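# Assemble two printed parts to match the stand's example

## Task

Join the two printed parts so they match the completed assembly shown on the stand. The robot must not topple or be left leaning, and no object may be knocked over or pushed outside the work area.

## Robot and tools

Robot: LinearBot, an omnidirectional base with a column about 1.7 m high. A carriage rides the column (lift_m, 0 to 1 m) and holds two identical six-joint arms, each with a two-finger gripper. Arm bases sit about 0.57 m + lift_m above the floor, and the carriage hangs about 0.15 m below them. A hand reaches 0.78 m from its shoulder but only about 0.38 m below its arm base. Hands are about 0.16 m long, 0.1 m wide (0.14 m when open). Parked arm: joints 1-6 = 0, 0.05, 0.05, 1.45, 0, 0. Cameras: carriage_camera (fixed, forward, tilted about 20 degrees down), left_wrist_camera and right_wrist_camera (looking past the fingertips).

Frames: base frame has its origin on the floor below the base centre, x forward, y left, z up, in metres. left_hand and right_hand are reported in it as the midpoint between the finger pads, with quat_wxyz giving hand orientation (hand z along the fingers, fingers open along hand y; pointing straight up with joints 1, 5, 6 at 0 gives (1,0,0,0)). base_odometry is in the frame of the base at scene start, counts wheel rotation only (slip shows as travel), heading in rad, left positive, -3.142 to 3.142. Hand readings can be off, especially at long reach, and the real hand usually sits lower.

Tool move: one action plus optional cameras and blocking. An action holds "base", "joints", or both, plus optional "speeds" and "min_time_s".
- base: an object with exactly one key, each a relative offset from the base's last reported position: translate_m (metres, forward +, -2 to 2), strafe_m (metres, left +, -2 to 2), rotate_rad (radians, counter-clockwise +, -6.3 to 6.3).
- joints: one object naming joints individually, each value an absolute target. lift_m 0 to 1 m. For each arm (left_ and right_ prefixes): joint1_rad -2.617 to 3.054 (yaw about vertical, 0 ahead, + toward left); joint2_rad 0 to 3.141 (shoulder: 0 upper arm back and level, 1.57 vertical, 3.14 forward and level); joint3_rad 0 to 3.141 (elbow, 0 folded, 3.14 straight); joint4_rad -1.57 to 1.57 (wrist pitch, + lifts fingertips); joint5_rad -1.57 to 1.57 (wrist yaw, + swings fingertips to the RIGHT, opposite to joint 1); joint6_rad -2.094 to 2.094 (roll about the finger axis, + clockwise viewed from the forearm); gripper_m 0 to 0.093 (pad gap in metres).
- speeds: per-action caps: translate_m and strafe_m 0.02-0.5 m/s, rotate_rad 0.05-1.57 rad/s, lift_m 0.08-0.27 m/s (default 0.25).
- min_time_s: 0.1 to 8 s, the shortest duration for arm and gripper motions; 2 or more gives straighter, gentler paths. Too short a value makes arms jerk and overshoot.
- cameras: list of camera names or ["all"]; blocking true (default) returns after everything stops, false returns within about 0.5 s while motion continues. A later move only overrides the parts it names. Actions end after about 14 s (time_out).
The result gives joint_positions, hand poses, base_status, joint_status, motor_effort (percent, peak in brackets), joint torques, and a "move" line: done, or the worst status. Statuses: done; moving; off_target (rested short, may still push); contact_stop or time_out (target dropped, held in place; later calls in that reply are skipped); not_followed (self-collision check refused arm targets). on_its_own lists uncommanded behaviour. Invalid keys make a call invalid; out-of-range values get it refused, which cancels the rest of the reply's moves.

wait(seconds 0-10, cameras): pauses and returns state, ending early when motions finish. stop(cameras): brakes all running motions; braked parts read "stopped" and may keep pressing. zoom_image(camera, region [x0,y0,x1,y1] in pixels, max 504 by 504, origin top-left) enlarges part of the latest image. finished_scene ends the scene for good; the assembly must stay correct with no robot support.

Gripping: when holding a hard part firmly, the gripper reading is slightly below the part's width (sometimes up to 0.002 m over). Closed on nothing it reads 0 to 0.003. For a light hold, target just under the first-touch reading; about 0.005 m below gives full force. Release by sending a target well above the reading.

Cautions:
- Arms have no contact stop; a blocked arm keeps pressing and snaps to target once free. Unfold clear of objects and approach in small steps.
- Arms must never collide or squeeze each other, fingers included; a hard press ends the scene. To untangle after not_followed, send one arm its current readings with joint 1 turned away, then the other in a later action.
- With joint 2 below 0.8, turning joint 1 outward by 0.5 or more can hit the column.
- Motor heat: extended or loaded arms heat up, including while idle or during thinking. MOTOR HOT appears at 75 °C; at 100 °C the arm goes limp for 30-60 s. Park to cool.
- Tipping: risk grows with a high carriage, stretched or loaded arms, pushing or pulling, and abrupt stops. A rising hand z without commands signals a lean.
- Base drives may stop on contact or push furniture; back off about 0.2 m to free the robot. Odometry drifts a degree or two after turns.
- Avoid dropping parts, releasing moving parts, hard impacts, and knocking anything out of the work area.

Each tool is called after "Call:" in YAML: its name, and indented under it one key for each argument.

## Session

Call:
move:

Scene clock: 0.00 s.
Joint torques (N m): no reading
base_odometry: x=+0.000 y=+0.000 heading=+0.000
base_status: not commanded
joint_positions: lift_m=+0.300 left_joint1_rad=+0.020 left_joint2_rad=+0.059 left_joint3_rad=+0.032 left_joint4_rad=+1.421 left_joint5_rad=+0.016 left_joint6_rad=+0.032 left_gripper_m=+0.09396 right_joint1_rad=-0.006 right_joint2_rad=+0.063 right_joint3_rad=+0.057 right_joint4_rad=+1.491 right_joint5_rad=-0.005 right_joint6_rad=-0.003 right_gripper_m=+0.09396
joint_status: not commanded
motor_effort: lift_m=+35 drive_wheels=-3
left_hand: x=+0.2770 y=+0.3159 z=+1.3047 quat_wxyz=(+0.996, +0.008, +0.088, +0.025) (m; base frame)
right_hand: x=+0.2532 y=-0.3171 z=+1.3140 quat_wxyz=(+0.999, -0.002, +0.043, -0.004) (m; base frame)
pictures: carriage_camera, left_wrist_camera, right_wrist_camera

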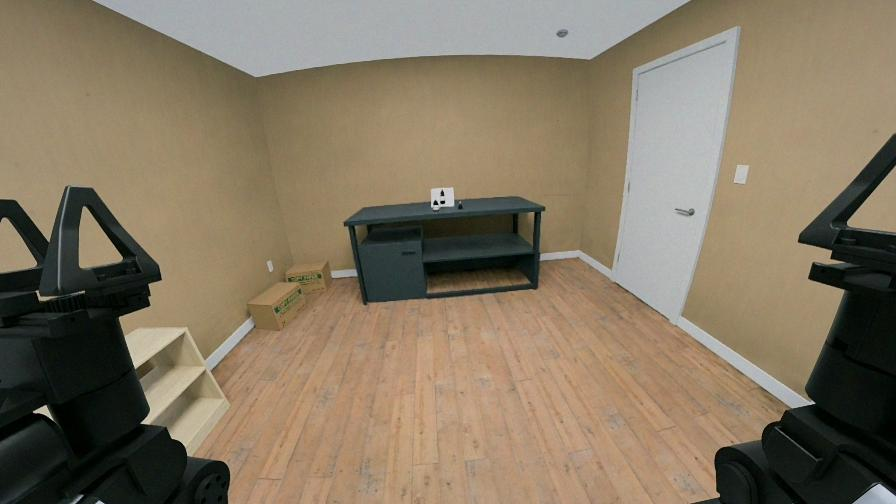

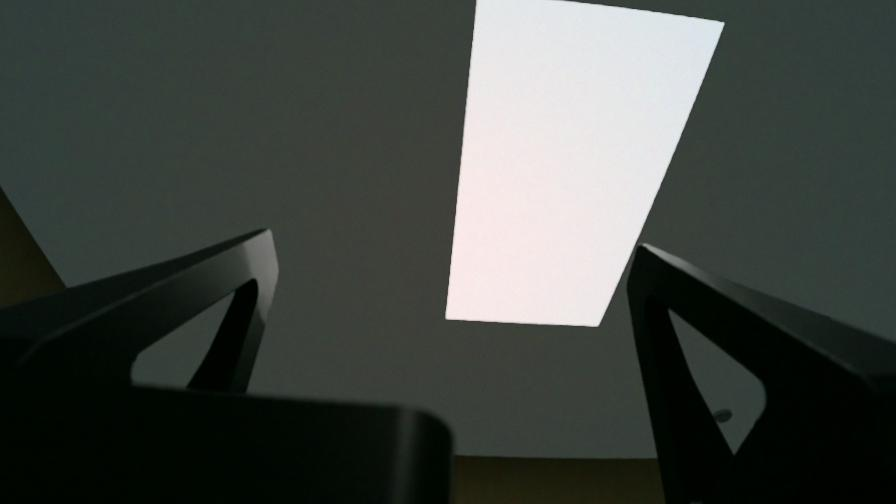

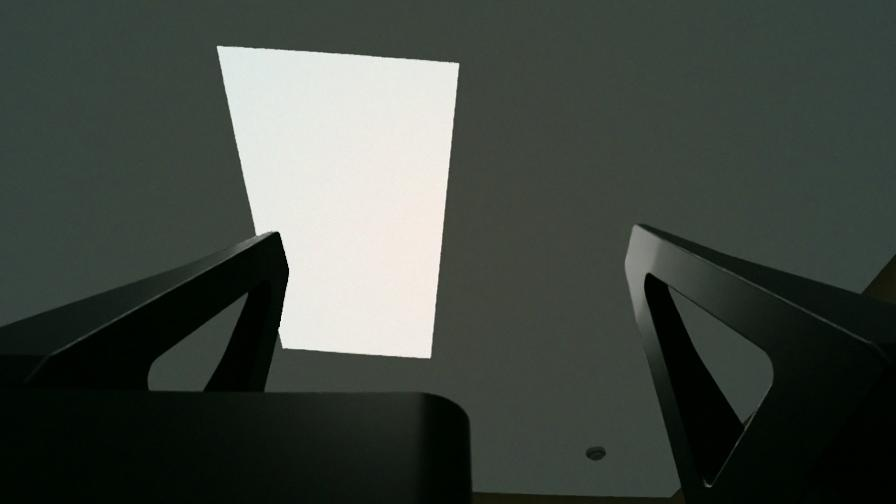

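Call:
zoom_image:
  camera: "carriage_camera"
  region: [400, 170, 490, 220]

Call:
zoom_image:
  camera: "carriage_camera"
  region: [330, 170, 560, 310]

Scaled by 5.600 from the camera's 896x504 image, which has a finer 1280x720 frame.

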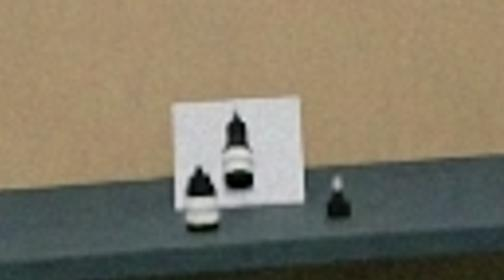

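Scaled by 2.191 from the camera's 896x504 image, which has a finer 1280x720 frame.

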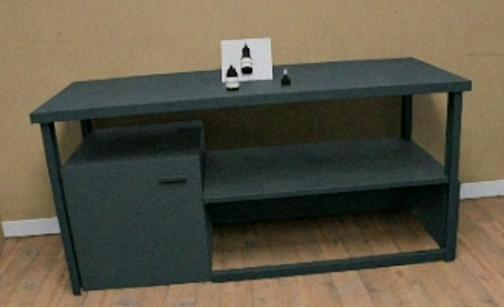

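Call:
move:
  base: {"translate_m": 1.5}
  joints: {"lift_m": 0.5}
  cameras: ["carriage_camera"]

Call:
zoom_image:
  camera: "carriage_camera"
  region: [350, 200, 550, 320]

Scene clock: 16.37 s.
Joint torques (N m): left_arm=[-0.09 3.12 6.86 -0.07 -0.05 0.04] | right_arm=[0.32 3.79 7.08 -0.19 -0.13 0.03]
move: done
base_odometry: x=+1.500 y=+0.001 heading=+0.000
base_status: done
joint_positions: lift_m=+0.500 left_joint1_rad=+0.020 left_joint2_rad=+0.059 left_joint3_rad=+0.032 left_joint4_rad=+1.420 left_joint5_rad=+0.016 left_joint6_rad=+0.032 left_gripper_m=+0.09396 right_joint1_rad=-0.006 right_joint2_rad=+0.063 right_joint3_rad=+0.057 right_joint4_rad=+1.491 right_joint5_rad=-0.005 right_joint6_rad=-0.003 right_gripper_m=+0.09396
joint_status: all done
motor_effort: lift_m=+35(47) drive_wheels=-5(10)
left_hand: x=+0.2773 y=+0.3159 z=+1.5047 quat_wxyz=(+0.996, +0.008, +0.089, +0.025) (m; base frame)
right_hand: x=+0.2532 y=-0.3171 z=+1.5140 quat_wxyz=(+0.999, -0.002, +0.043, -0.004) (m; base frame)
pictures: carriage_camera
camera_calibration:
carriage_camera: T_world_to_cam=[[0.0207259, -0.996404, -0.0821546, 0.12029], [-0.353697, 0.0695509, -0.932771, 1.45304], [0.935131, 0.0483903, -0.350983, 0.386287], [0, 0, 0, 1]] pos_world=[0.150215, 0.000104595, 1.50082]

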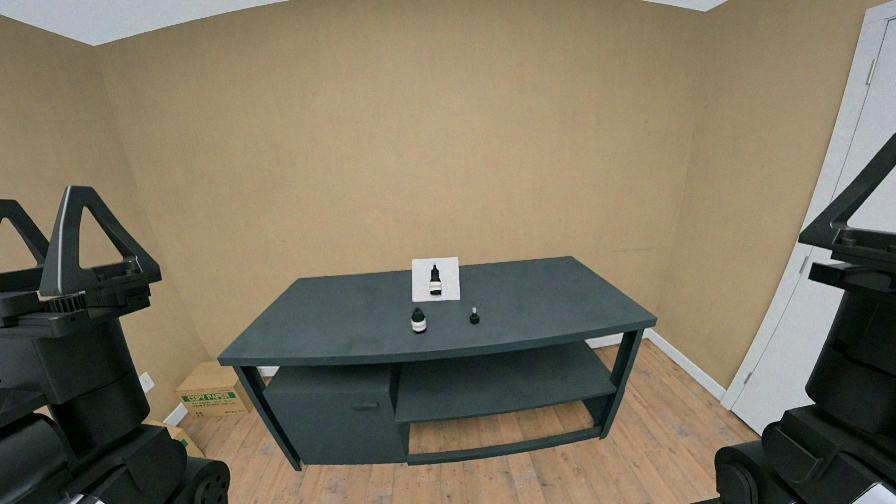

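Scaled by 2.520 from the camera's 896x504 image, which has a finer 1280x720 frame.

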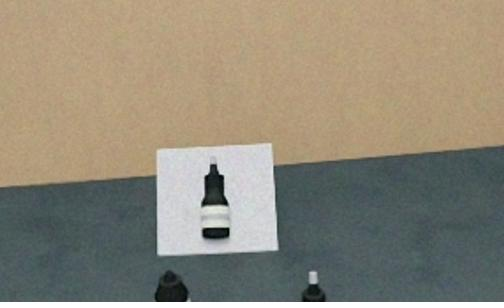

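Call:
zoom_image:
  camera: "carriage_camera"
  region: [400, 290, 500, 346]

Call:
zoom_image:
  camera: "carriage_camera"
  region: [400, 250, 470, 305]

Scaled by 5.040 from the camera's 896x504 image, which has a finer 1280x720 frame.

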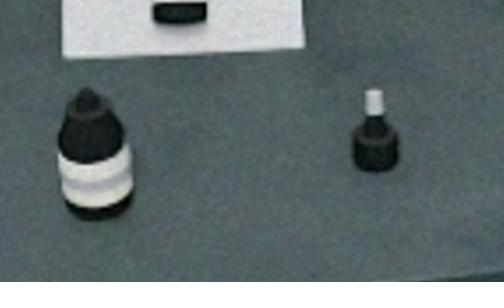

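Scaled by 7.200 from the camera's 896x504 image, which has a finer 1280x720 frame.

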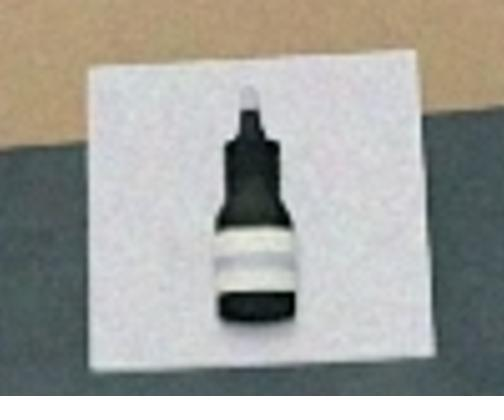

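Call:
move:
  joints: {"right_joint2_rad":1.57,"right_joint3_rad":1.2,"right_joint4_rad":-1.2,"left_joint2_rad":1.0,"left_joint3_rad":1.0,"left_joint4_rad":-0.8}
  base: {"translate_m": 0.2}
  cameras: ["all"]

Call:
move:
  joints: {"right_joint2_rad":1.0,"right_joint3_rad":1.2,"right_joint4_rad":-1.2,"left_joint2_rad":1.0,"left_joint3_rad":1.4,"left_joint4_rad":-0.8}
  cameras: ["all"]

Scene clock: 49.33 s.
Joint torques (N m): left_arm=[-0.09 -1.57 10.8 1.93 -0.04 0.04] | right_arm=[0.31 -5.04 9.88 0.3 -0.14 0.03]
move: done
base_odometry: x=+1.700 y=+0.001 heading=+0.001
base_status: done
joint_positions: lift_m=+0.500 left_joint1_rad=+0.020 left_joint2_rad=+0.994 left_joint3_rad=+0.967 left_joint4_rad=-0.798 left_joint5_rad=+0.016 left_joint6_rad=+0.032 left_gripper_m=+0.09396 right_joint1_rad=-0.006 right_joint2_rad=+1.559 right_joint3_rad=+1.173 right_joint4_rad=-1.185 right_joint5_rad=-0.005 right_joint6_rad=-0.003 right_gripper_m=+0.09396
joint_status: all done
motor_effort: lift_m=+36(37) drive_wheels=-4(10)
left_hand: x=+0.5210 y=+0.3208 z=+1.2842 quat_wxyz=(+0.364, +0.008, +0.931, +0.002) (m; base frame)
right_hand: x=+0.4968 y=-0.3186 z=+1.1711 quat_wxyz=(+0.000, +0.002, +1.000, +0.002) (m; base frame)
pictures: carriage_camera, left_wrist_camera, right_wrist_camera
camera_calibration:
carriage_camera: T_world_to_cam=[[0.0207259, -0.996404, -0.0821546, 0.12029], [-0.353697, 0.0695509, -0.932771, 1.45304], [0.935131, 0.0483903, -0.350983, 0.386287], [0, 0, 0, 1]] pos_world=[0.150215, 0.000104595, 1.50082]
left_wrist_camera: T_world_to_cam=[[0.0430354, -0.998919, -0.0175584, 0.315798], [-0.990374, -0.0403399, -0.132406, 0.705477], [0.131555, 0.0230876, -0.99104, 1.32066], [0, 0, 0, 1]] pos_world=[0.511356, 0.313425, 1.40778]
right_wrist_camera: T_world_to_cam=[[-0.0105556, -0.999944, 0.000985423, -0.313459], [-0.803006, 0.00906394, 0.595902, -0.296059], [-0.595877, 0.0054988, -0.803057, 1.36339], [0, 0, 0, 1]] pos_world=[0.571369, -0.318255, 1.27161]

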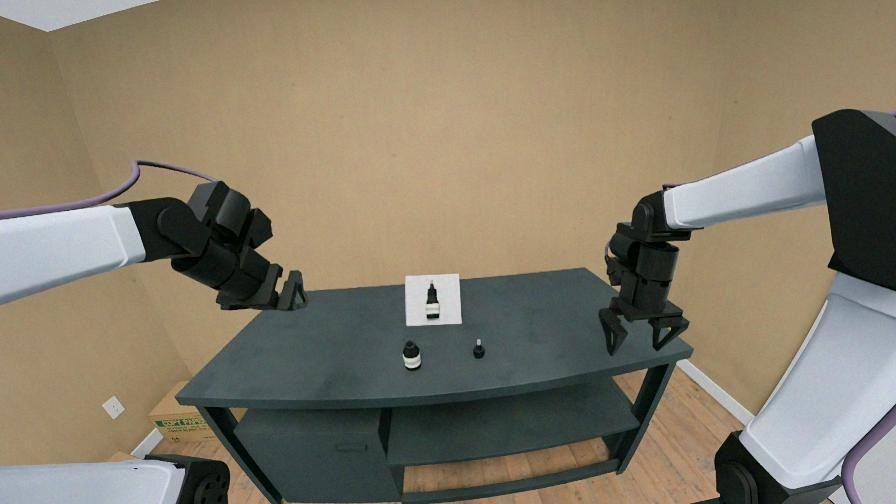

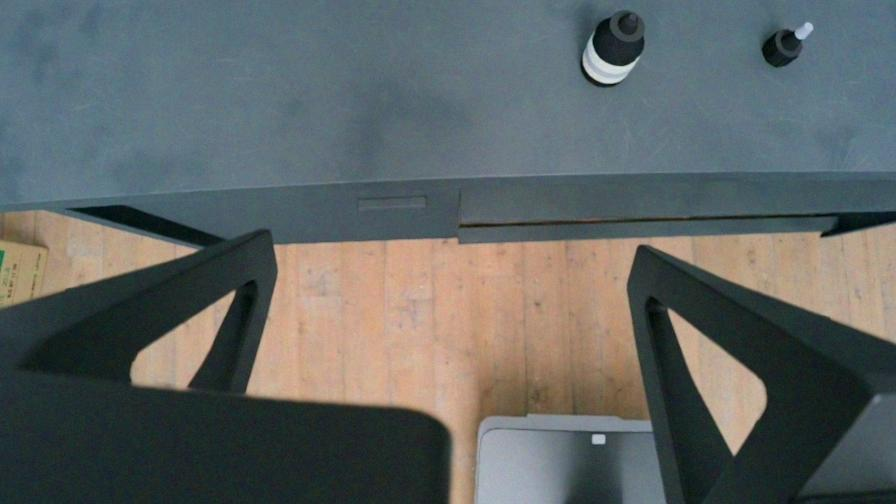

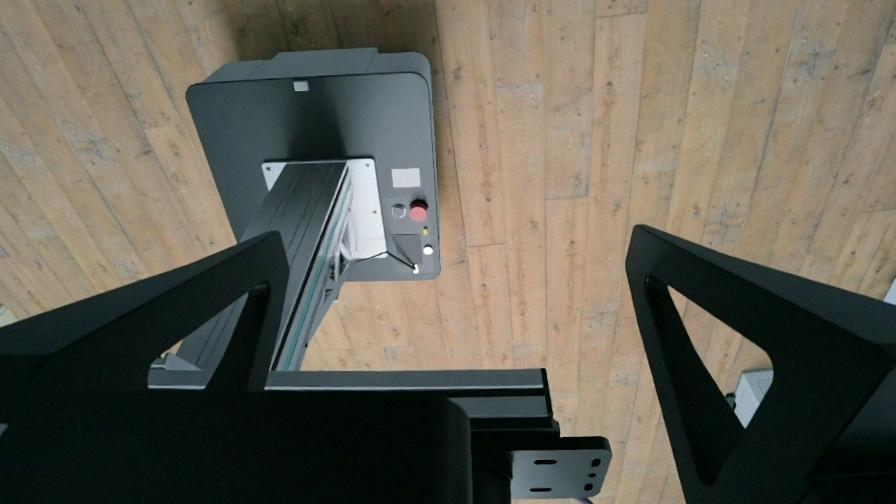

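Scene clock: 50.50 s.
Joint torques (N m): left_arm=[-0.12 -1.33 9.09 2.42 -0.03 0.04] | right_arm=[0.29 -1.91 9.42 1.66 -0.14 0.03]
move: done
base_odometry: x=+1.700 y=+0.001 heading=+0.001
base_status: not commanded
joint_positions: lift_m=+0.500 left_joint1_rad=+0.020 left_joint2_rad=+0.996 left_joint3_rad=+1.377 left_joint4_rad=-0.802 left_joint5_rad=+0.016 left_joint6_rad=+0.032 left_gripper_m=+0.09396 right_joint1_rad=-0.006 right_joint2_rad=+1.004 right_joint3_rad=+1.183 right_joint4_rad=-1.191 right_joint5_rad=-0.005 right_joint6_rad=-0.003 right_gripper_m=+0.09396
joint_status: all done
motor_effort: lift_m=+36(38) drive_wheels=-6(6)
left_hand: x=+0.5382 y=+0.3211 z=+1.4587 quat_wxyz=(+0.544, +0.009, +0.839, +0.007) (m; base frame)
right_hand: x=+0.4704 y=-0.3184 z=+1.3066 quat_wxyz=(+0.276, +0.001, +0.961, +0.001) (m; base frame)
pictures: carriage_camera, left_wrist_camera, right_wrist_camera
camera_calibration:
carriage_camera: T_world_to_cam=[[0.0207259, -0.996404, -0.0821546, 0.12029], [-0.353697, 0.0695509, -0.932771, 1.45304], [0.935131, 0.0483903, -0.350983, 0.386287], [0, 0, 0, 1]] pos_world=[0.150215, 0.000104595, 1.50082]
left_wrist_camera: T_world_to_cam=[[0.0480026, -0.998823, -0.00696913, 0.300315], [-0.858808, -0.0377089, -0.510908, 1.226], [0.510043, 0.0305101, -0.859607, 1.09347], [0, 0, 0, 1]] pos_world=[0.480763, 0.312831, 1.56842]
right_wrist_camera: T_world_to_cam=[[-0.010457, -0.999944, -0.00147904, -0.310495], [-0.996723, 0.0103046, 0.0802308, 0.36721], [-0.0802111, 0.00231317, -0.996775, 1.46612], [0, 0, 0, 1]] pos_world=[0.480359, -0.317653, 1.43147]

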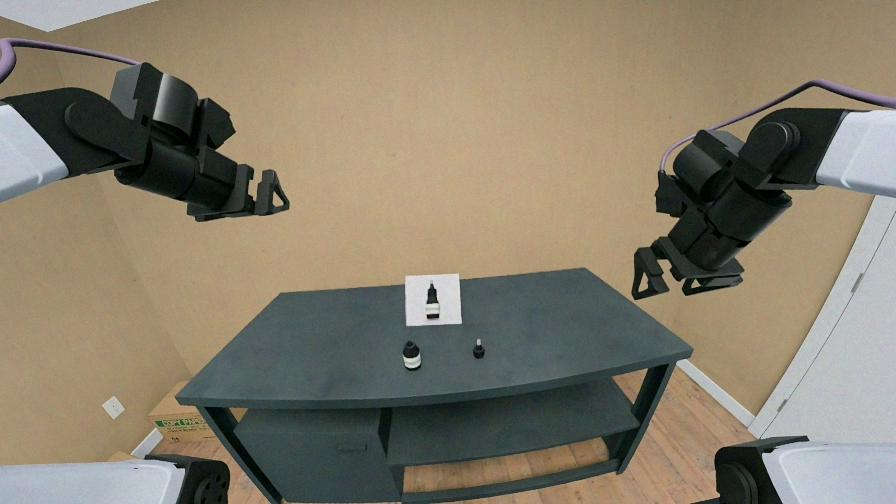

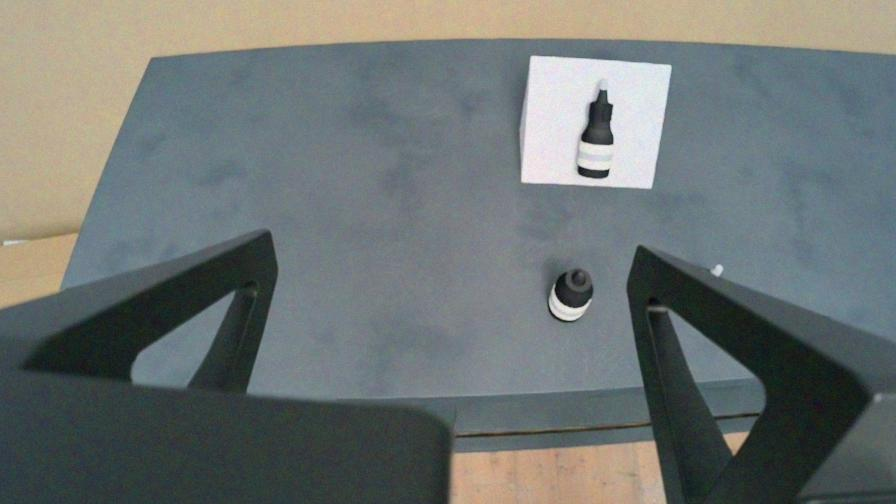

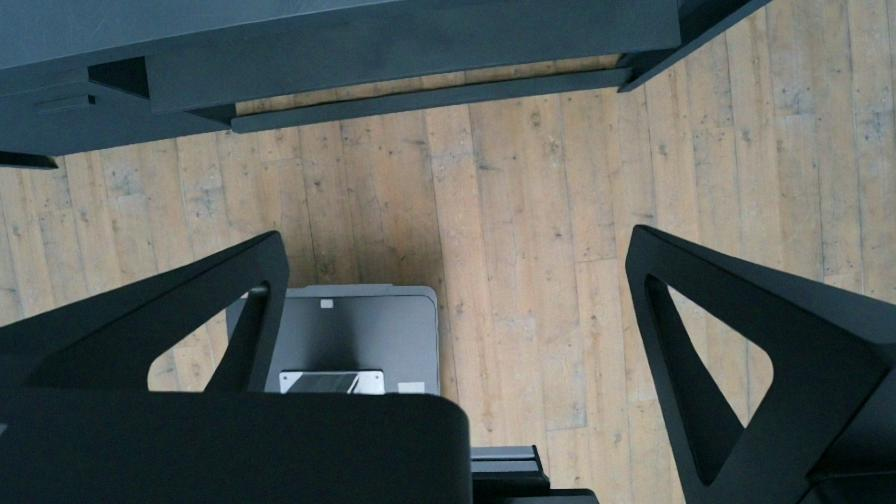

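Call:
move:
  base: {"translate_m": 0.2}
  joints: {"lift_m": 0.43, "left_joint2_rad":0.05,"left_joint3_rad":0.05,"left_joint4_rad":1.45}

Call:
move:
  joints: {"right_joint1_rad":0.57,"right_joint2_rad":2.5,"right_joint3_rad":2.35,"right_joint4_rad":-1.2,"right_joint5_rad":0,"right_joint6_rad":0}

Call:
move:
  joints: {"right_joint1_rad":0.57,"right_joint2_rad":2.715,"right_joint3_rad":2.344,"right_joint4_rad":-1.2}
  cameras: ["carriage_camera","right_wrist_camera"]

Scene clock: 109.93 s.
Joint torques (N m): left_arm=[-0.12 2.13 5.71 0 -0.05 0.04] | right_arm=[0.28 -1.73 9.29 1.8 -0.14 0.02]
move: done
base_odometry: x=+1.900 y=+0.002 heading=+0.002
base_status: done
joint_positions: lift_m=+0.430 left_joint1_rad=+0.020 left_joint2_rad=+0.060 left_joint3_rad=+0.053 left_joint4_rad=+1.440 left_joint5_rad=+0.016 left_joint6_rad=+0.032 left_gripper_m=+0.09396 right_joint1_rad=-0.006 right_joint2_rad=+1.003 right_joint3_rad=+1.184 right_joint4_rad=-1.205 right_joint5_rad=-0.005 right_joint6_rad=-0.003 right_gripper_m=+0.09396
joint_status: all done
motor_effort: lift_m=+36(42) drive_wheels=-5(10)
left_hand: x=+0.2660 y=+0.3157 z=+1.4415 quat_wxyz=(+0.997, +0.008, +0.068, +0.025) (m; base frame)
right_hand: x=+0.4673 y=-0.3184 z=+1.2355 quat_wxyz=(+0.270, +0.001, +0.963, +0.001) (m; base frame)
pictures: none

Scene clock: 111.80 s.
Joint torques (N m): left_arm=[-0.09 2.13 5.71 -0.05 -0.06 0.04] | right_arm=[0.43 -12.3 10.32 0.9 -0.11 0.06]
move: done
base_odometry: x=+1.900 y=+0.002 heading=+0.002
base_status: not commanded
joint_positions: lift_m=+0.430 left_joint1_rad=+0.020 left_joint2_rad=+0.060 left_joint3_rad=+0.053 left_joint4_rad=+1.443 left_joint5_rad=+0.016 left_joint6_rad=+0.032 left_gripper_m=+0.09396 right_joint1_rad=+0.569 right_joint2_rad=+2.485 right_joint3_rad=+2.323 right_joint4_rad=-1.191 right_joint5_rad=-0.004 right_joint6_rad=-0.003 right_gripper_m=+0.09396
joint_status: all done
motor_effort: lift_m=+35(38) drive_wheels=-5(6)
left_hand: x=+0.2653 y=+0.3157 z=+1.4416 quat_wxyz=(+0.997, +0.008, +0.067, +0.025) (m; base frame)
right_hand: x=+0.6802 y=-0.0295 z=+1.0606 quat_wxyz=(+0.104, -0.280, +0.954, +0.032) (m; base frame)
pictures: none

Scene clock: 112.67 s.
Joint torques (N m): left_arm=[-0.1 2.13 5.68 -0.05 -0.05 0.03] | right_arm=[0.46 -14.65 7.98 0.4 -0.11 0.05]
move: done
base_odometry: x=+1.900 y=+0.002 heading=+0.002
base_status: not commanded
joint_positions: lift_m=+0.430 left_joint1_rad=+0.020 left_joint2_rad=+0.060 left_joint3_rad=+0.053 left_joint4_rad=+1.443 left_joint5_rad=+0.016 left_joint6_rad=+0.032 left_gripper_m=+0.09396 right_joint1_rad=+0.569 right_joint2_rad=+2.719 right_joint3_rad=+2.337 right_joint4_rad=-1.196 right_joint5_rad=-0.004 right_joint6_rad=-0.003 right_gripper_m=+0.09396
joint_status: all done
motor_effort: lift_m=+36(37) drive_wheels=-4(5)
left_hand: x=+0.2653 y=+0.3157 z=+1.4416 quat_wxyz=(+0.997, +0.008, +0.067, +0.025) (m; base frame)
right_hand: x=+0.6585 y=-0.0434 z=+0.9461 quat_wxyz=(-0.004, -0.282, +0.959, +0.001) (m; base frame)
pictures: carriage_camera, right_wrist_camera
camera_calibration:
carriage_camera: T_world_to_cam=[[0.0207259, -0.996404, -0.0821546, 0.114531], [-0.353697, 0.0695509, -0.932771, 1.38766], [0.935131, 0.0483903, -0.350983, 0.361683], [0, 0, 0, 1]] pos_world=[0.150215, 0.000104595, 1.43072]
right_wrist_camera: T_world_to_cam=[[0.53481, -0.84497, 0.00217835, -0.389768], [-0.675218, -0.425815, 0.602297, -0.143724], [-0.507995, -0.323585, -0.798269, 1.20086], [0, 0, 0, 1]] pos_world=[0.721439, -0.00196043, 1.04603]

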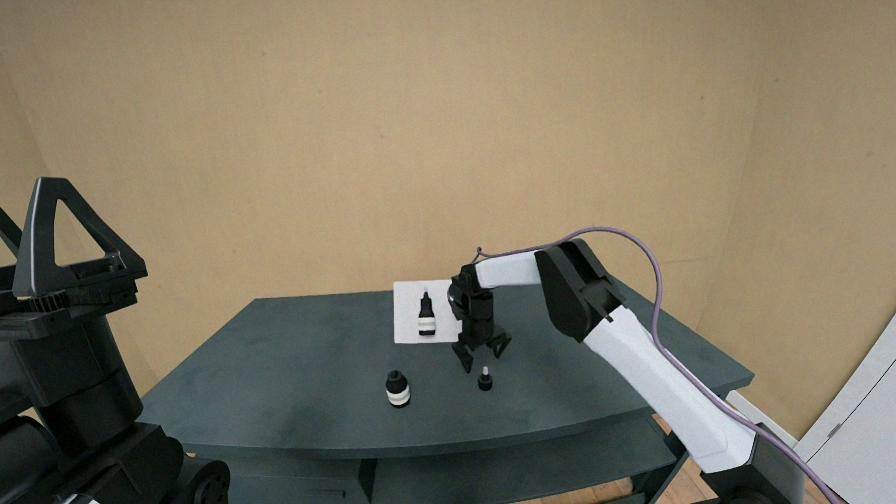

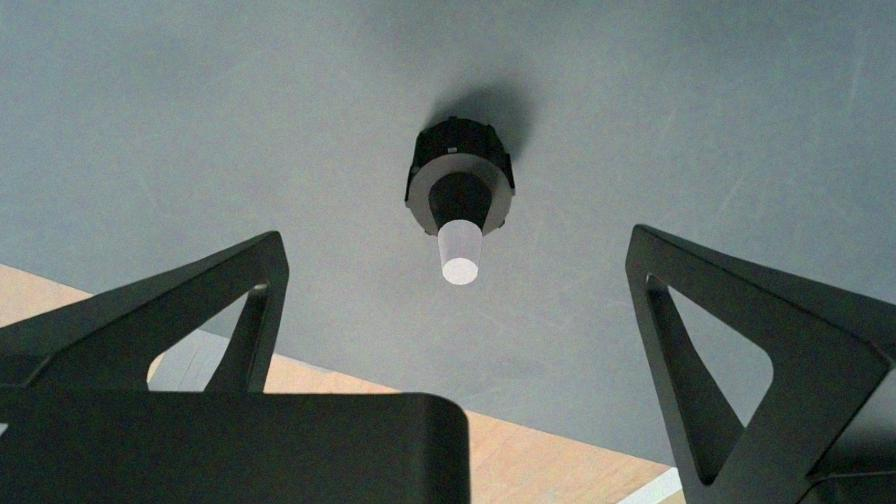

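Call:
zoom_image:
  camera: "right_wrist_camera"
  region: [380, 90, 550, 300]

Call:
zoom_image:
  camera: "carriage_camera"
  region: [380, 275, 500, 410]

Scaled by 2.400 from the camera's 896x504 image, which has a finer 1280x720 frame.

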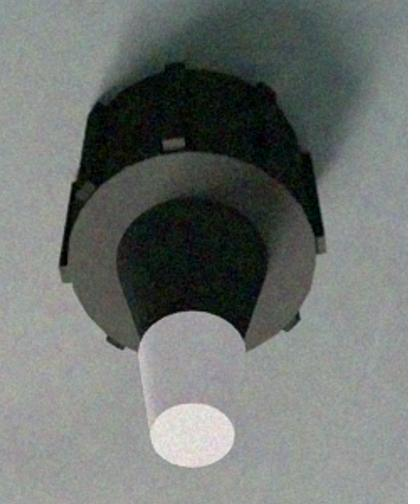

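Scaled by 3.733 from the camera's 896x504 image, which has a finer 1280x720 frame.

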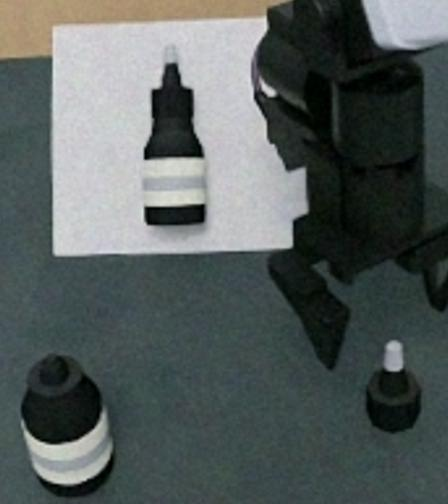

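Call:
move:
  joints: {"right_joint2_rad":2.677,"right_joint3_rad":2.068,"right_joint4_rad":-0.957}
  cameras: ["carriage_camera","right_wrist_camera"]

Scene clock: 129.50 s.
Joint torques (N m): left_arm=[-0.06 2.13 5.71 -0.05 -0.05 0.04] | right_arm=[0.44 -17.29 6.31 0.53 -0.11 0.06]
move: done
base_odometry: x=+1.900 y=+0.002 heading=+0.002
base_status: not commanded
joint_positions: lift_m=+0.430 left_joint1_rad=+0.020 left_joint2_rad=+0.060 left_joint3_rad=+0.053 left_joint4_rad=+1.443 left_joint5_rad=+0.016 left_joint6_rad=+0.032 left_gripper_m=+0.09396 right_joint1_rad=+0.569 right_joint2_rad=+2.719 right_joint3_rad=+2.071 right_joint4_rad=-0.975 right_joint5_rad=-0.004 right_joint6_rad=-0.003 right_gripper_m=+0.09396
joint_status: all done
motor_effort: lift_m=+36(38) drive_wheels=-3(6)
left_hand: x=+0.2653 y=+0.3157 z=+1.4416 quat_wxyz=(+0.997, +0.008, +0.067, +0.025) (m; base frame)
right_hand: x=+0.6338 y=-0.0591 z=+0.8820 quat_wxyz=(-0.026, -0.282, +0.959, -0.006) (m; base frame)
pictures: carriage_camera, right_wrist_camera
camera_calibration:
carriage_camera: T_world_to_cam=[[0.0207259, -0.996404, -0.0821546, 0.114531], [-0.353697, 0.0695509, -0.932771, 1.38766], [0.935131, 0.0483903, -0.350983, 0.361683], [0, 0, 0, 1]] pos_world=[0.150215, 0.000104595, 1.43072]
right_wrist_camera: T_world_to_cam=[[0.534895, -0.844915, 0.00232245, -0.389912], [-0.651899, -0.41095, 0.637297, -0.173256], [-0.537508, -0.342401, -0.770615, 1.12532], [0, 0, 0, 1]] pos_world=[0.700483, -0.0153325, 0.978507]

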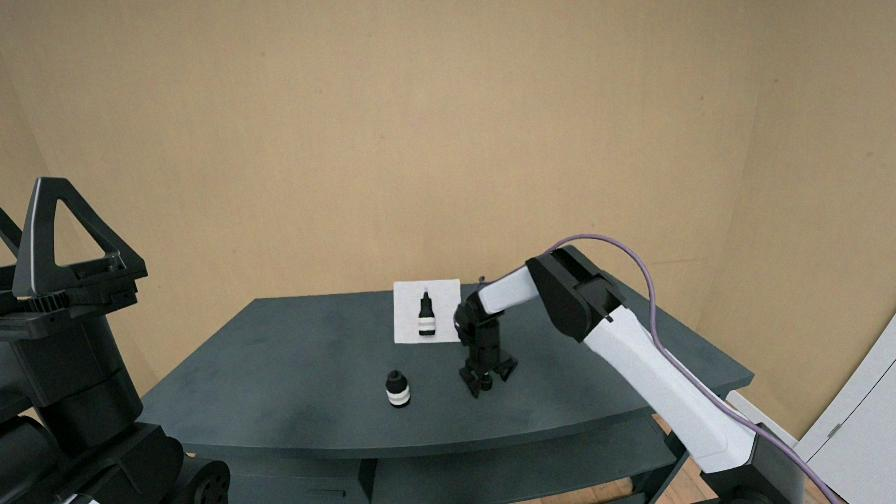

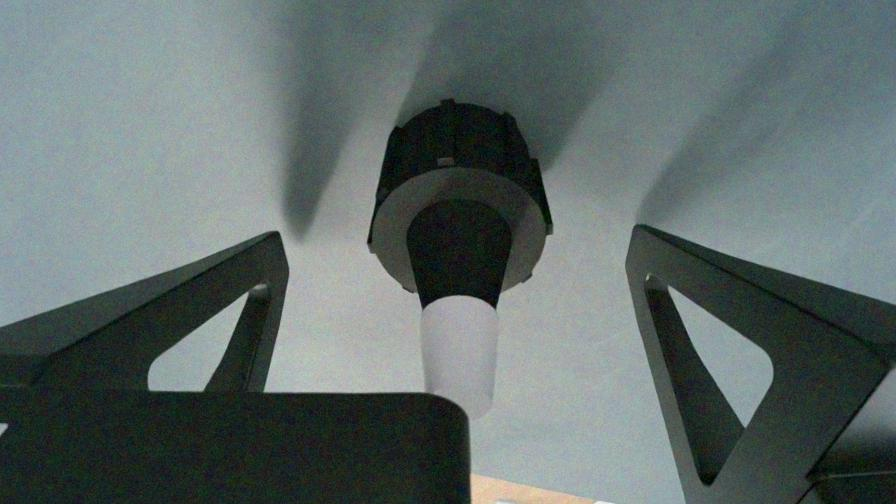

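Call:
move:
  joints: {"right_joint1_rad":0.566,"right_joint2_rad":2.738,"right_joint3_rad":2.170,"right_joint4_rad":-0.989}
  cameras: ["carriage_camera","right_wrist_camera"]

Call:
zoom_image:
  camera: "carriage_camera"
  region: [420, 320, 560, 420]

Scene clock: 143.67 s.
Joint torques (N m): left_arm=[-0.09 2.1 5.7 -0.05 -0.06 0.03] | right_arm=[0.06 -12.46 8.69 0.42 -0.11 0.05]
move: done
base_odometry: x=+1.900 y=+0.002 heading=+0.002
base_status: not commanded
joint_positions: lift_m=+0.430 left_joint1_rad=+0.020 left_joint2_rad=+0.060 left_joint3_rad=+0.053 left_joint4_rad=+1.443 left_joint5_rad=+0.016 left_joint6_rad=+0.032 left_gripper_m=+0.09396 right_joint1_rad=+0.569 right_joint2_rad=+2.719 right_joint3_rad=+2.152 right_joint4_rad=-0.979 right_joint5_rad=-0.004 right_joint6_rad=-0.003 right_gripper_m=+0.09396
joint_status: all done
motor_effort: lift_m=+35(38) drive_wheels=-5(5)
left_hand: x=+0.2653 y=+0.3157 z=+1.4416 quat_wxyz=(+0.997, +0.008, +0.067, +0.025) (m; base frame)
right_hand: x=+0.6562 y=-0.0448 z=+0.9009 quat_wxyz=(+0.012, -0.282, +0.959, +0.005) (m; base frame)
pictures: carriage_camera, right_wrist_camera
camera_calibration:
carriage_camera: T_world_to_cam=[[0.0207259, -0.996404, -0.0821546, 0.114531], [-0.353697, 0.0695509, -0.932771, 1.38766], [0.935131, 0.0483903, -0.350983, 0.361683], [0, 0, 0, 1]] pos_world=[0.150215, 0.000104595, 1.43072]
right_wrist_camera: T_world_to_cam=[[0.534729, -0.845021, 0.00203182, -0.3895], [-0.691505, -0.4362, 0.575804, -0.0845432], [-0.48568, -0.309304, -0.817585, 1.1666], [0, 0, 0, 1]] pos_world=[0.716408, -0.00517972, 1.00327]

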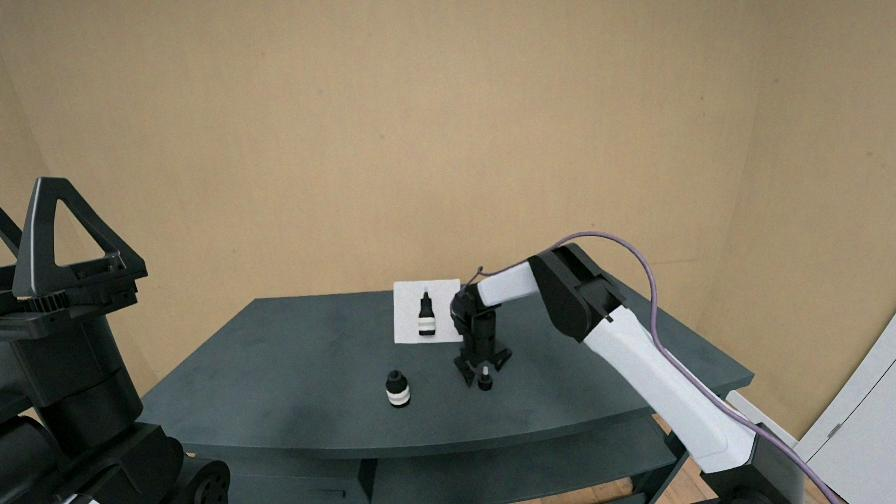

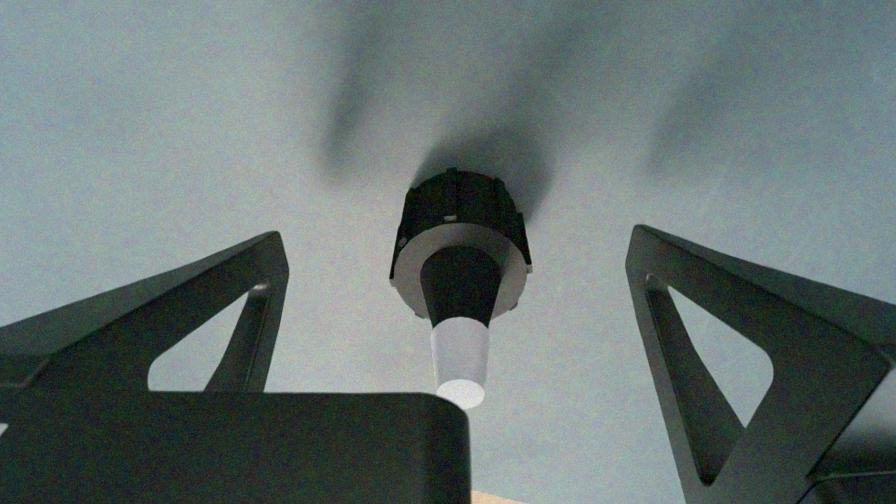

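Scaled by 3.600 from the camera's 896x504 image, which has a finer 1280x720 frame.

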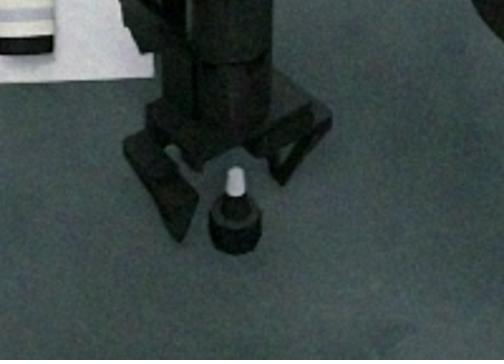

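Call:
move:
  joints: {"lift_m":0.420}

Call:
move:
  joints: {"right_gripper_m":0.030}
  min_time_s: 1.5
  cameras: ["carriage_camera","right_wrist_camera"]

Scene clock: 150.60 s.
Joint torques (N m): left_arm=[-0.08 2.44 6.15 -0.11 -0.05 0.03] | right_arm=[0.09 -13.2 8.51 0.4 -0.11 0.05]
move: done
base_odometry: x=+1.900 y=+0.002 heading=+0.002
base_status: not commanded
joint_positions: lift_m=+0.420 left_joint1_rad=+0.020 left_joint2_rad=+0.057 left_joint3_rad=+0.049 left_joint4_rad=+1.447 left_joint5_rad=+0.016 left_joint6_rad=+0.032 left_gripper_m=+0.09396 right_joint1_rad=+0.569 right_joint2_rad=+2.728 right_joint3_rad=+2.155 right_joint4_rad=-0.981 right_joint5_rad=-0.004 right_joint6_rad=-0.003 right_gripper_m=+0.09396
joint_status: all done
motor_effort: lift_m=+38(43) drive_wheels=-4(5)
left_hand: x=+0.2649 y=+0.3157 z=+1.4304 quat_wxyz=(+0.997, +0.008, +0.066, +0.025) (m; base frame)
right_hand: x=+0.6551 y=-0.0455 z=+0.8876 quat_wxyz=(+0.008, -0.282, +0.959, +0.004) (m; base frame)
pictures: none

Scene clock: 152.40 s.
Joint torques (N m): left_arm=[-0.13 2.44 6.17 -0.1 -0.05 0.03] | right_arm=[0.06 -13.26 8.42 0.42 -0.11 0.06]
move: off_target
base_odometry: x=+1.900 y=+0.002 heading=+0.002
base_status: not commanded
joint_positions: lift_m=+0.420 left_joint1_rad=+0.020 left_joint2_rad=+0.057 left_joint3_rad=+0.049 left_joint4_rad=+1.447 left_joint5_rad=+0.016 left_joint6_rad=+0.032 left_gripper_m=+0.09396 right_joint1_rad=+0.569 right_joint2_rad=+2.728 right_joint3_rad=+2.155 right_joint4_rad=-0.981 right_joint5_rad=-0.004 right_joint6_rad=-0.003 right_gripper_m=+0.03616
joint_status: right_gripper_m off_target (ended at +0.03619, target +0.03000)
motor_effort: lift_m=+37(38) drive_wheels=-4(5)
left_hand: x=+0.2648 y=+0.3157 z=+1.4304 quat_wxyz=(+0.997, +0.008, +0.066, +0.025) (m; base frame)
right_hand: x=+0.6550 y=-0.0456 z=+0.8876 quat_wxyz=(+0.008, -0.282, +0.959, +0.004) (m; base frame)
pictures: carriage_camera, right_wrist_camera
camera_calibration:
carriage_camera: T_world_to_cam=[[0.0207259, -0.996404, -0.0821546, 0.11371], [-0.353697, 0.0695509, -0.932771, 1.37833], [0.935131, 0.0483903, -0.350983, 0.358173], [0, 0, 0, 1]] pos_world=[0.150215, 0.000104595, 1.42072]
right_wrist_camera: T_world_to_cam=[[0.534785, -0.844986, 0.00204471, -0.389542], [-0.687757, -0.433868, 0.582021, -0.0859517], [-0.490912, -0.312663, -0.813171, 1.15419], [0, 0, 0, 1]] pos_world=[0.715815, -0.00557545, 0.98938]

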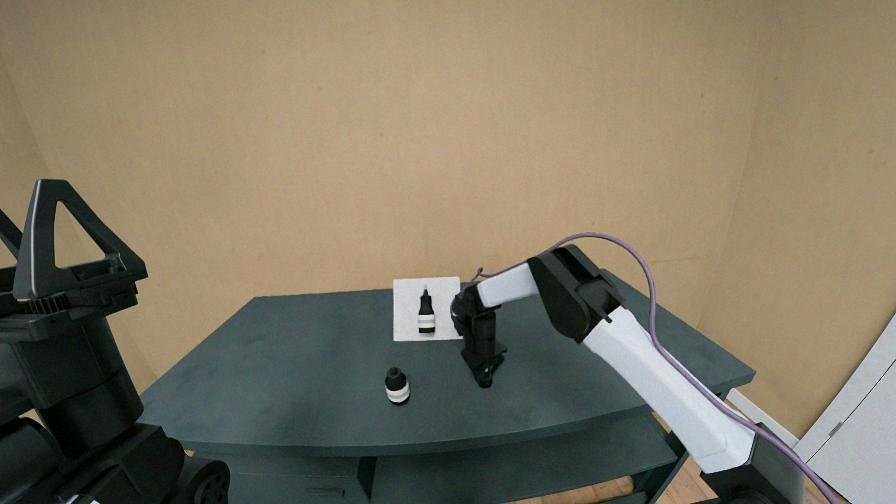

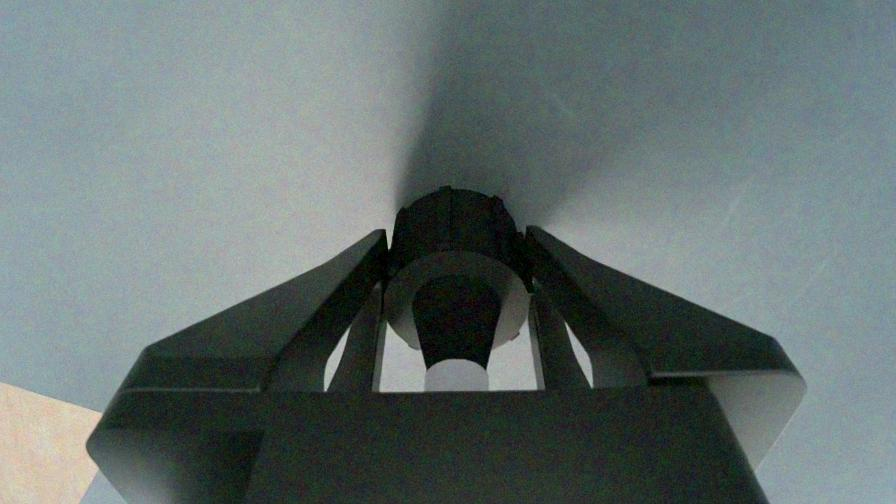

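Call:
move:
  joints: {"lift_m":0.58}

Call:
move:
  base: {"strafe_m":0.15}
  speeds: {"strafe_m":0.15}

Call:
move:
  base: {"translate_m":0.03}
  speeds: {"translate_m":0.1}
  cameras: ["carriage_camera","right_wrist_camera"]

Call:
zoom_image:
  camera: "carriage_camera"
  region: [380, 300, 560, 470]

Scene clock: 168.73 s.
Joint torques (N m): left_arm=[-0.09 2.45 6.3 -0.11 -0.05 0.04] | right_arm=[0.09 -13.57 8.34 0.42 -0.11 0.06]
move: done
base_odometry: x=+1.900 y=+0.002 heading=+0.002
base_status: not commanded
joint_positions: lift_m=+0.580 left_joint1_rad=+0.020 left_joint2_rad=+0.056 left_joint3_rad=+0.047 left_joint4_rad=+1.448 left_joint5_rad=+0.016 left_joint6_rad=+0.032 left_gripper_m=+0.09396 right_joint1_rad=+0.569 right_joint2_rad=+2.732 right_joint3_rad=+2.157 right_joint4_rad=-0.983 right_joint5_rad=-0.004 right_joint6_rad=-0.003 right_gripper_m=+0.03616
joint_status: all done
motor_effort: lift_m=+34(46) drive_wheels=-5(5)
left_hand: x=+0.2651 y=+0.3157 z=+1.5900 quat_wxyz=(+0.997, +0.008, +0.066, +0.025) (m; base frame)
right_hand: x=+0.6543 y=-0.0460 z=+1.0461 quat_wxyz=(+0.006, -0.282, +0.959, +0.004) (m; base frame)
pictures: none

Scene clock: 170.73 s.
Joint torques (N m): left_arm=[0.02 2.47 6.3 -0.11 -0.05 0.03] | right_arm=[-0.01 -13.57 8.31 0.42 -0.11 0.06]
move: done
base_odometry: x=+1.900 y=+0.152 heading=+0.001
base_status: done
joint_positions: lift_m=+0.580 left_joint1_rad=+0.020 left_joint2_rad=+0.056 left_joint3_rad=+0.047 left_joint4_rad=+1.448 left_joint5_rad=+0.016 left_joint6_rad=+0.032 left_gripper_m=+0.09396 right_joint1_rad=+0.569 right_joint2_rad=+2.732 right_joint3_rad=+2.157 right_joint4_rad=-0.983 right_joint5_rad=-0.004 right_joint6_rad=-0.003 right_gripper_m=+0.03615
joint_status: not commanded
motor_effort: lift_m=+36(37) drive_wheels=-4(8)
left_hand: x=+0.2650 y=+0.3157 z=+1.5900 quat_wxyz=(+0.997, +0.008, +0.066, +0.025) (m; base frame)
right_hand: x=+0.6543 y=-0.0460 z=+1.0461 quat_wxyz=(+0.006, -0.282, +0.959, +0.004) (m; base frame)
pictures: none

Scene clock: 171.73 s.
Joint torques (N m): left_arm=[-0.1 2.45 6.31 -0.11 -0.06 0.04] | right_arm=[0.08 -13.57 8.23 0.43 -0.11 0.06]
move: done
base_odometry: x=+1.930 y=+0.152 heading=+0.002
base_status: done
joint_positions: lift_m=+0.580 left_joint1_rad=+0.020 left_joint2_rad=+0.056 left_joint3_rad=+0.047 left_joint4_rad=+1.449 left_joint5_rad=+0.016 left_joint6_rad=+0.032 left_gripper_m=+0.09396 right_joint1_rad=+0.568 right_joint2_rad=+2.732 right_joint3_rad=+2.157 right_joint4_rad=-0.983 right_joint5_rad=-0.004 right_joint6_rad=-0.003 right_gripper_m=+0.03615
joint_status: not commanded
motor_effort: lift_m=+35(36) drive_wheels=-6(8)
left_hand: x=+0.2648 y=+0.3157 z=+1.5900 quat_wxyz=(+0.997, +0.008, +0.066, +0.025) (m; base frame)
right_hand: x=+0.6542 y=-0.0463 z=+1.0461 quat_wxyz=(+0.005, -0.282, +0.960, +0.003) (m; base frame)
pictures: carriage_camera, right_wrist_camera
camera_calibration:
carriage_camera: T_world_to_cam=[[0.0207259, -0.996404, -0.0821546, 0.126863], [-0.353697, 0.0695509, -0.932771, 1.52767], [0.935131, 0.0483903, -0.350983, 0.414365], [0, 0, 0, 1]] pos_world=[0.150215, 0.000104595, 1.58082]
right_wrist_camera: T_world_to_cam=[[0.534467, -0.845187, 0.00209307, -0.389955], [-0.685487, -0.432027, 0.586054, -0.184692], [-0.494421, -0.314661, -0.810269, 1.28171], [0, 0, 0, 1]] pos_world=[0.71552, -0.00607164, 1.14759]

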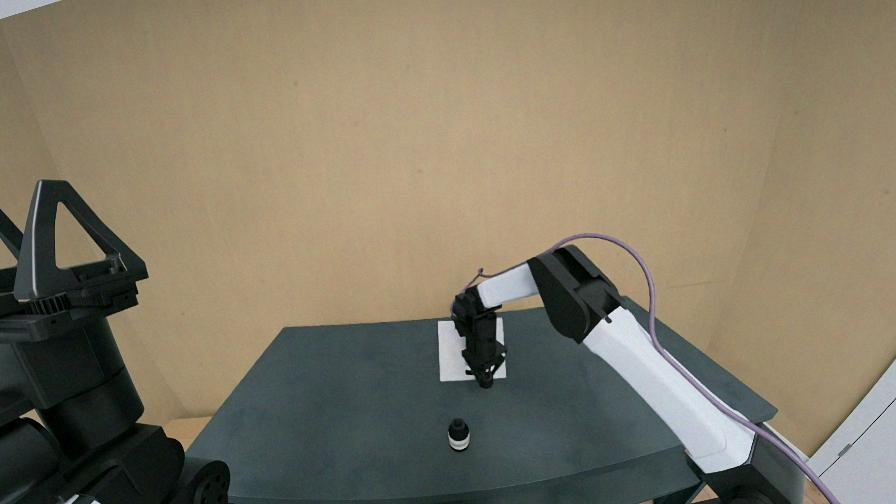

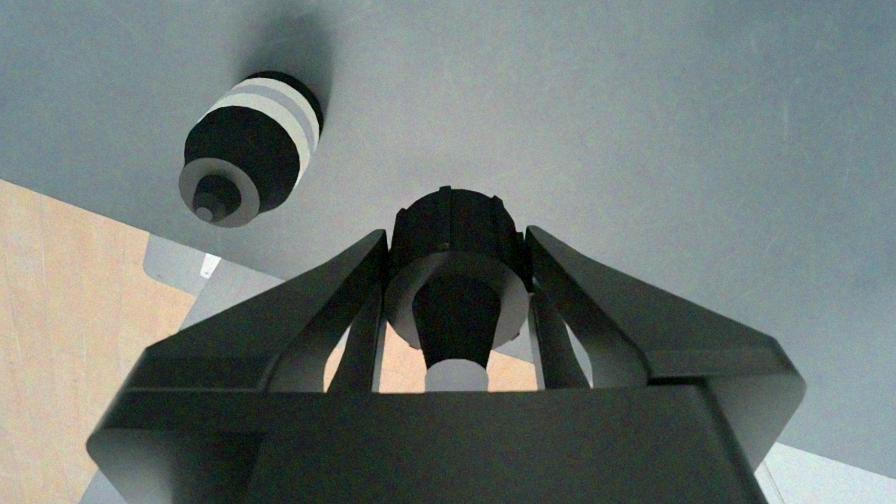

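Scaled by 2.800 from the camera's 896x504 image, which has a finer 1280x720 frame.

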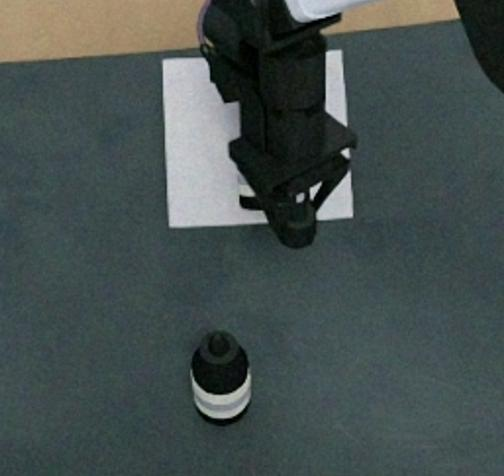

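Call:
zoom_image:
  camera: "right_wrist_camera"
  region: [170, 60, 340, 240]

Scaled by 2.800 from the camera's 896x504 image, which has a finer 1280x720 frame.

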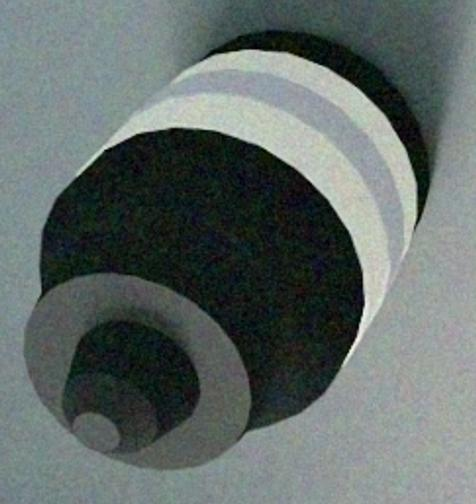

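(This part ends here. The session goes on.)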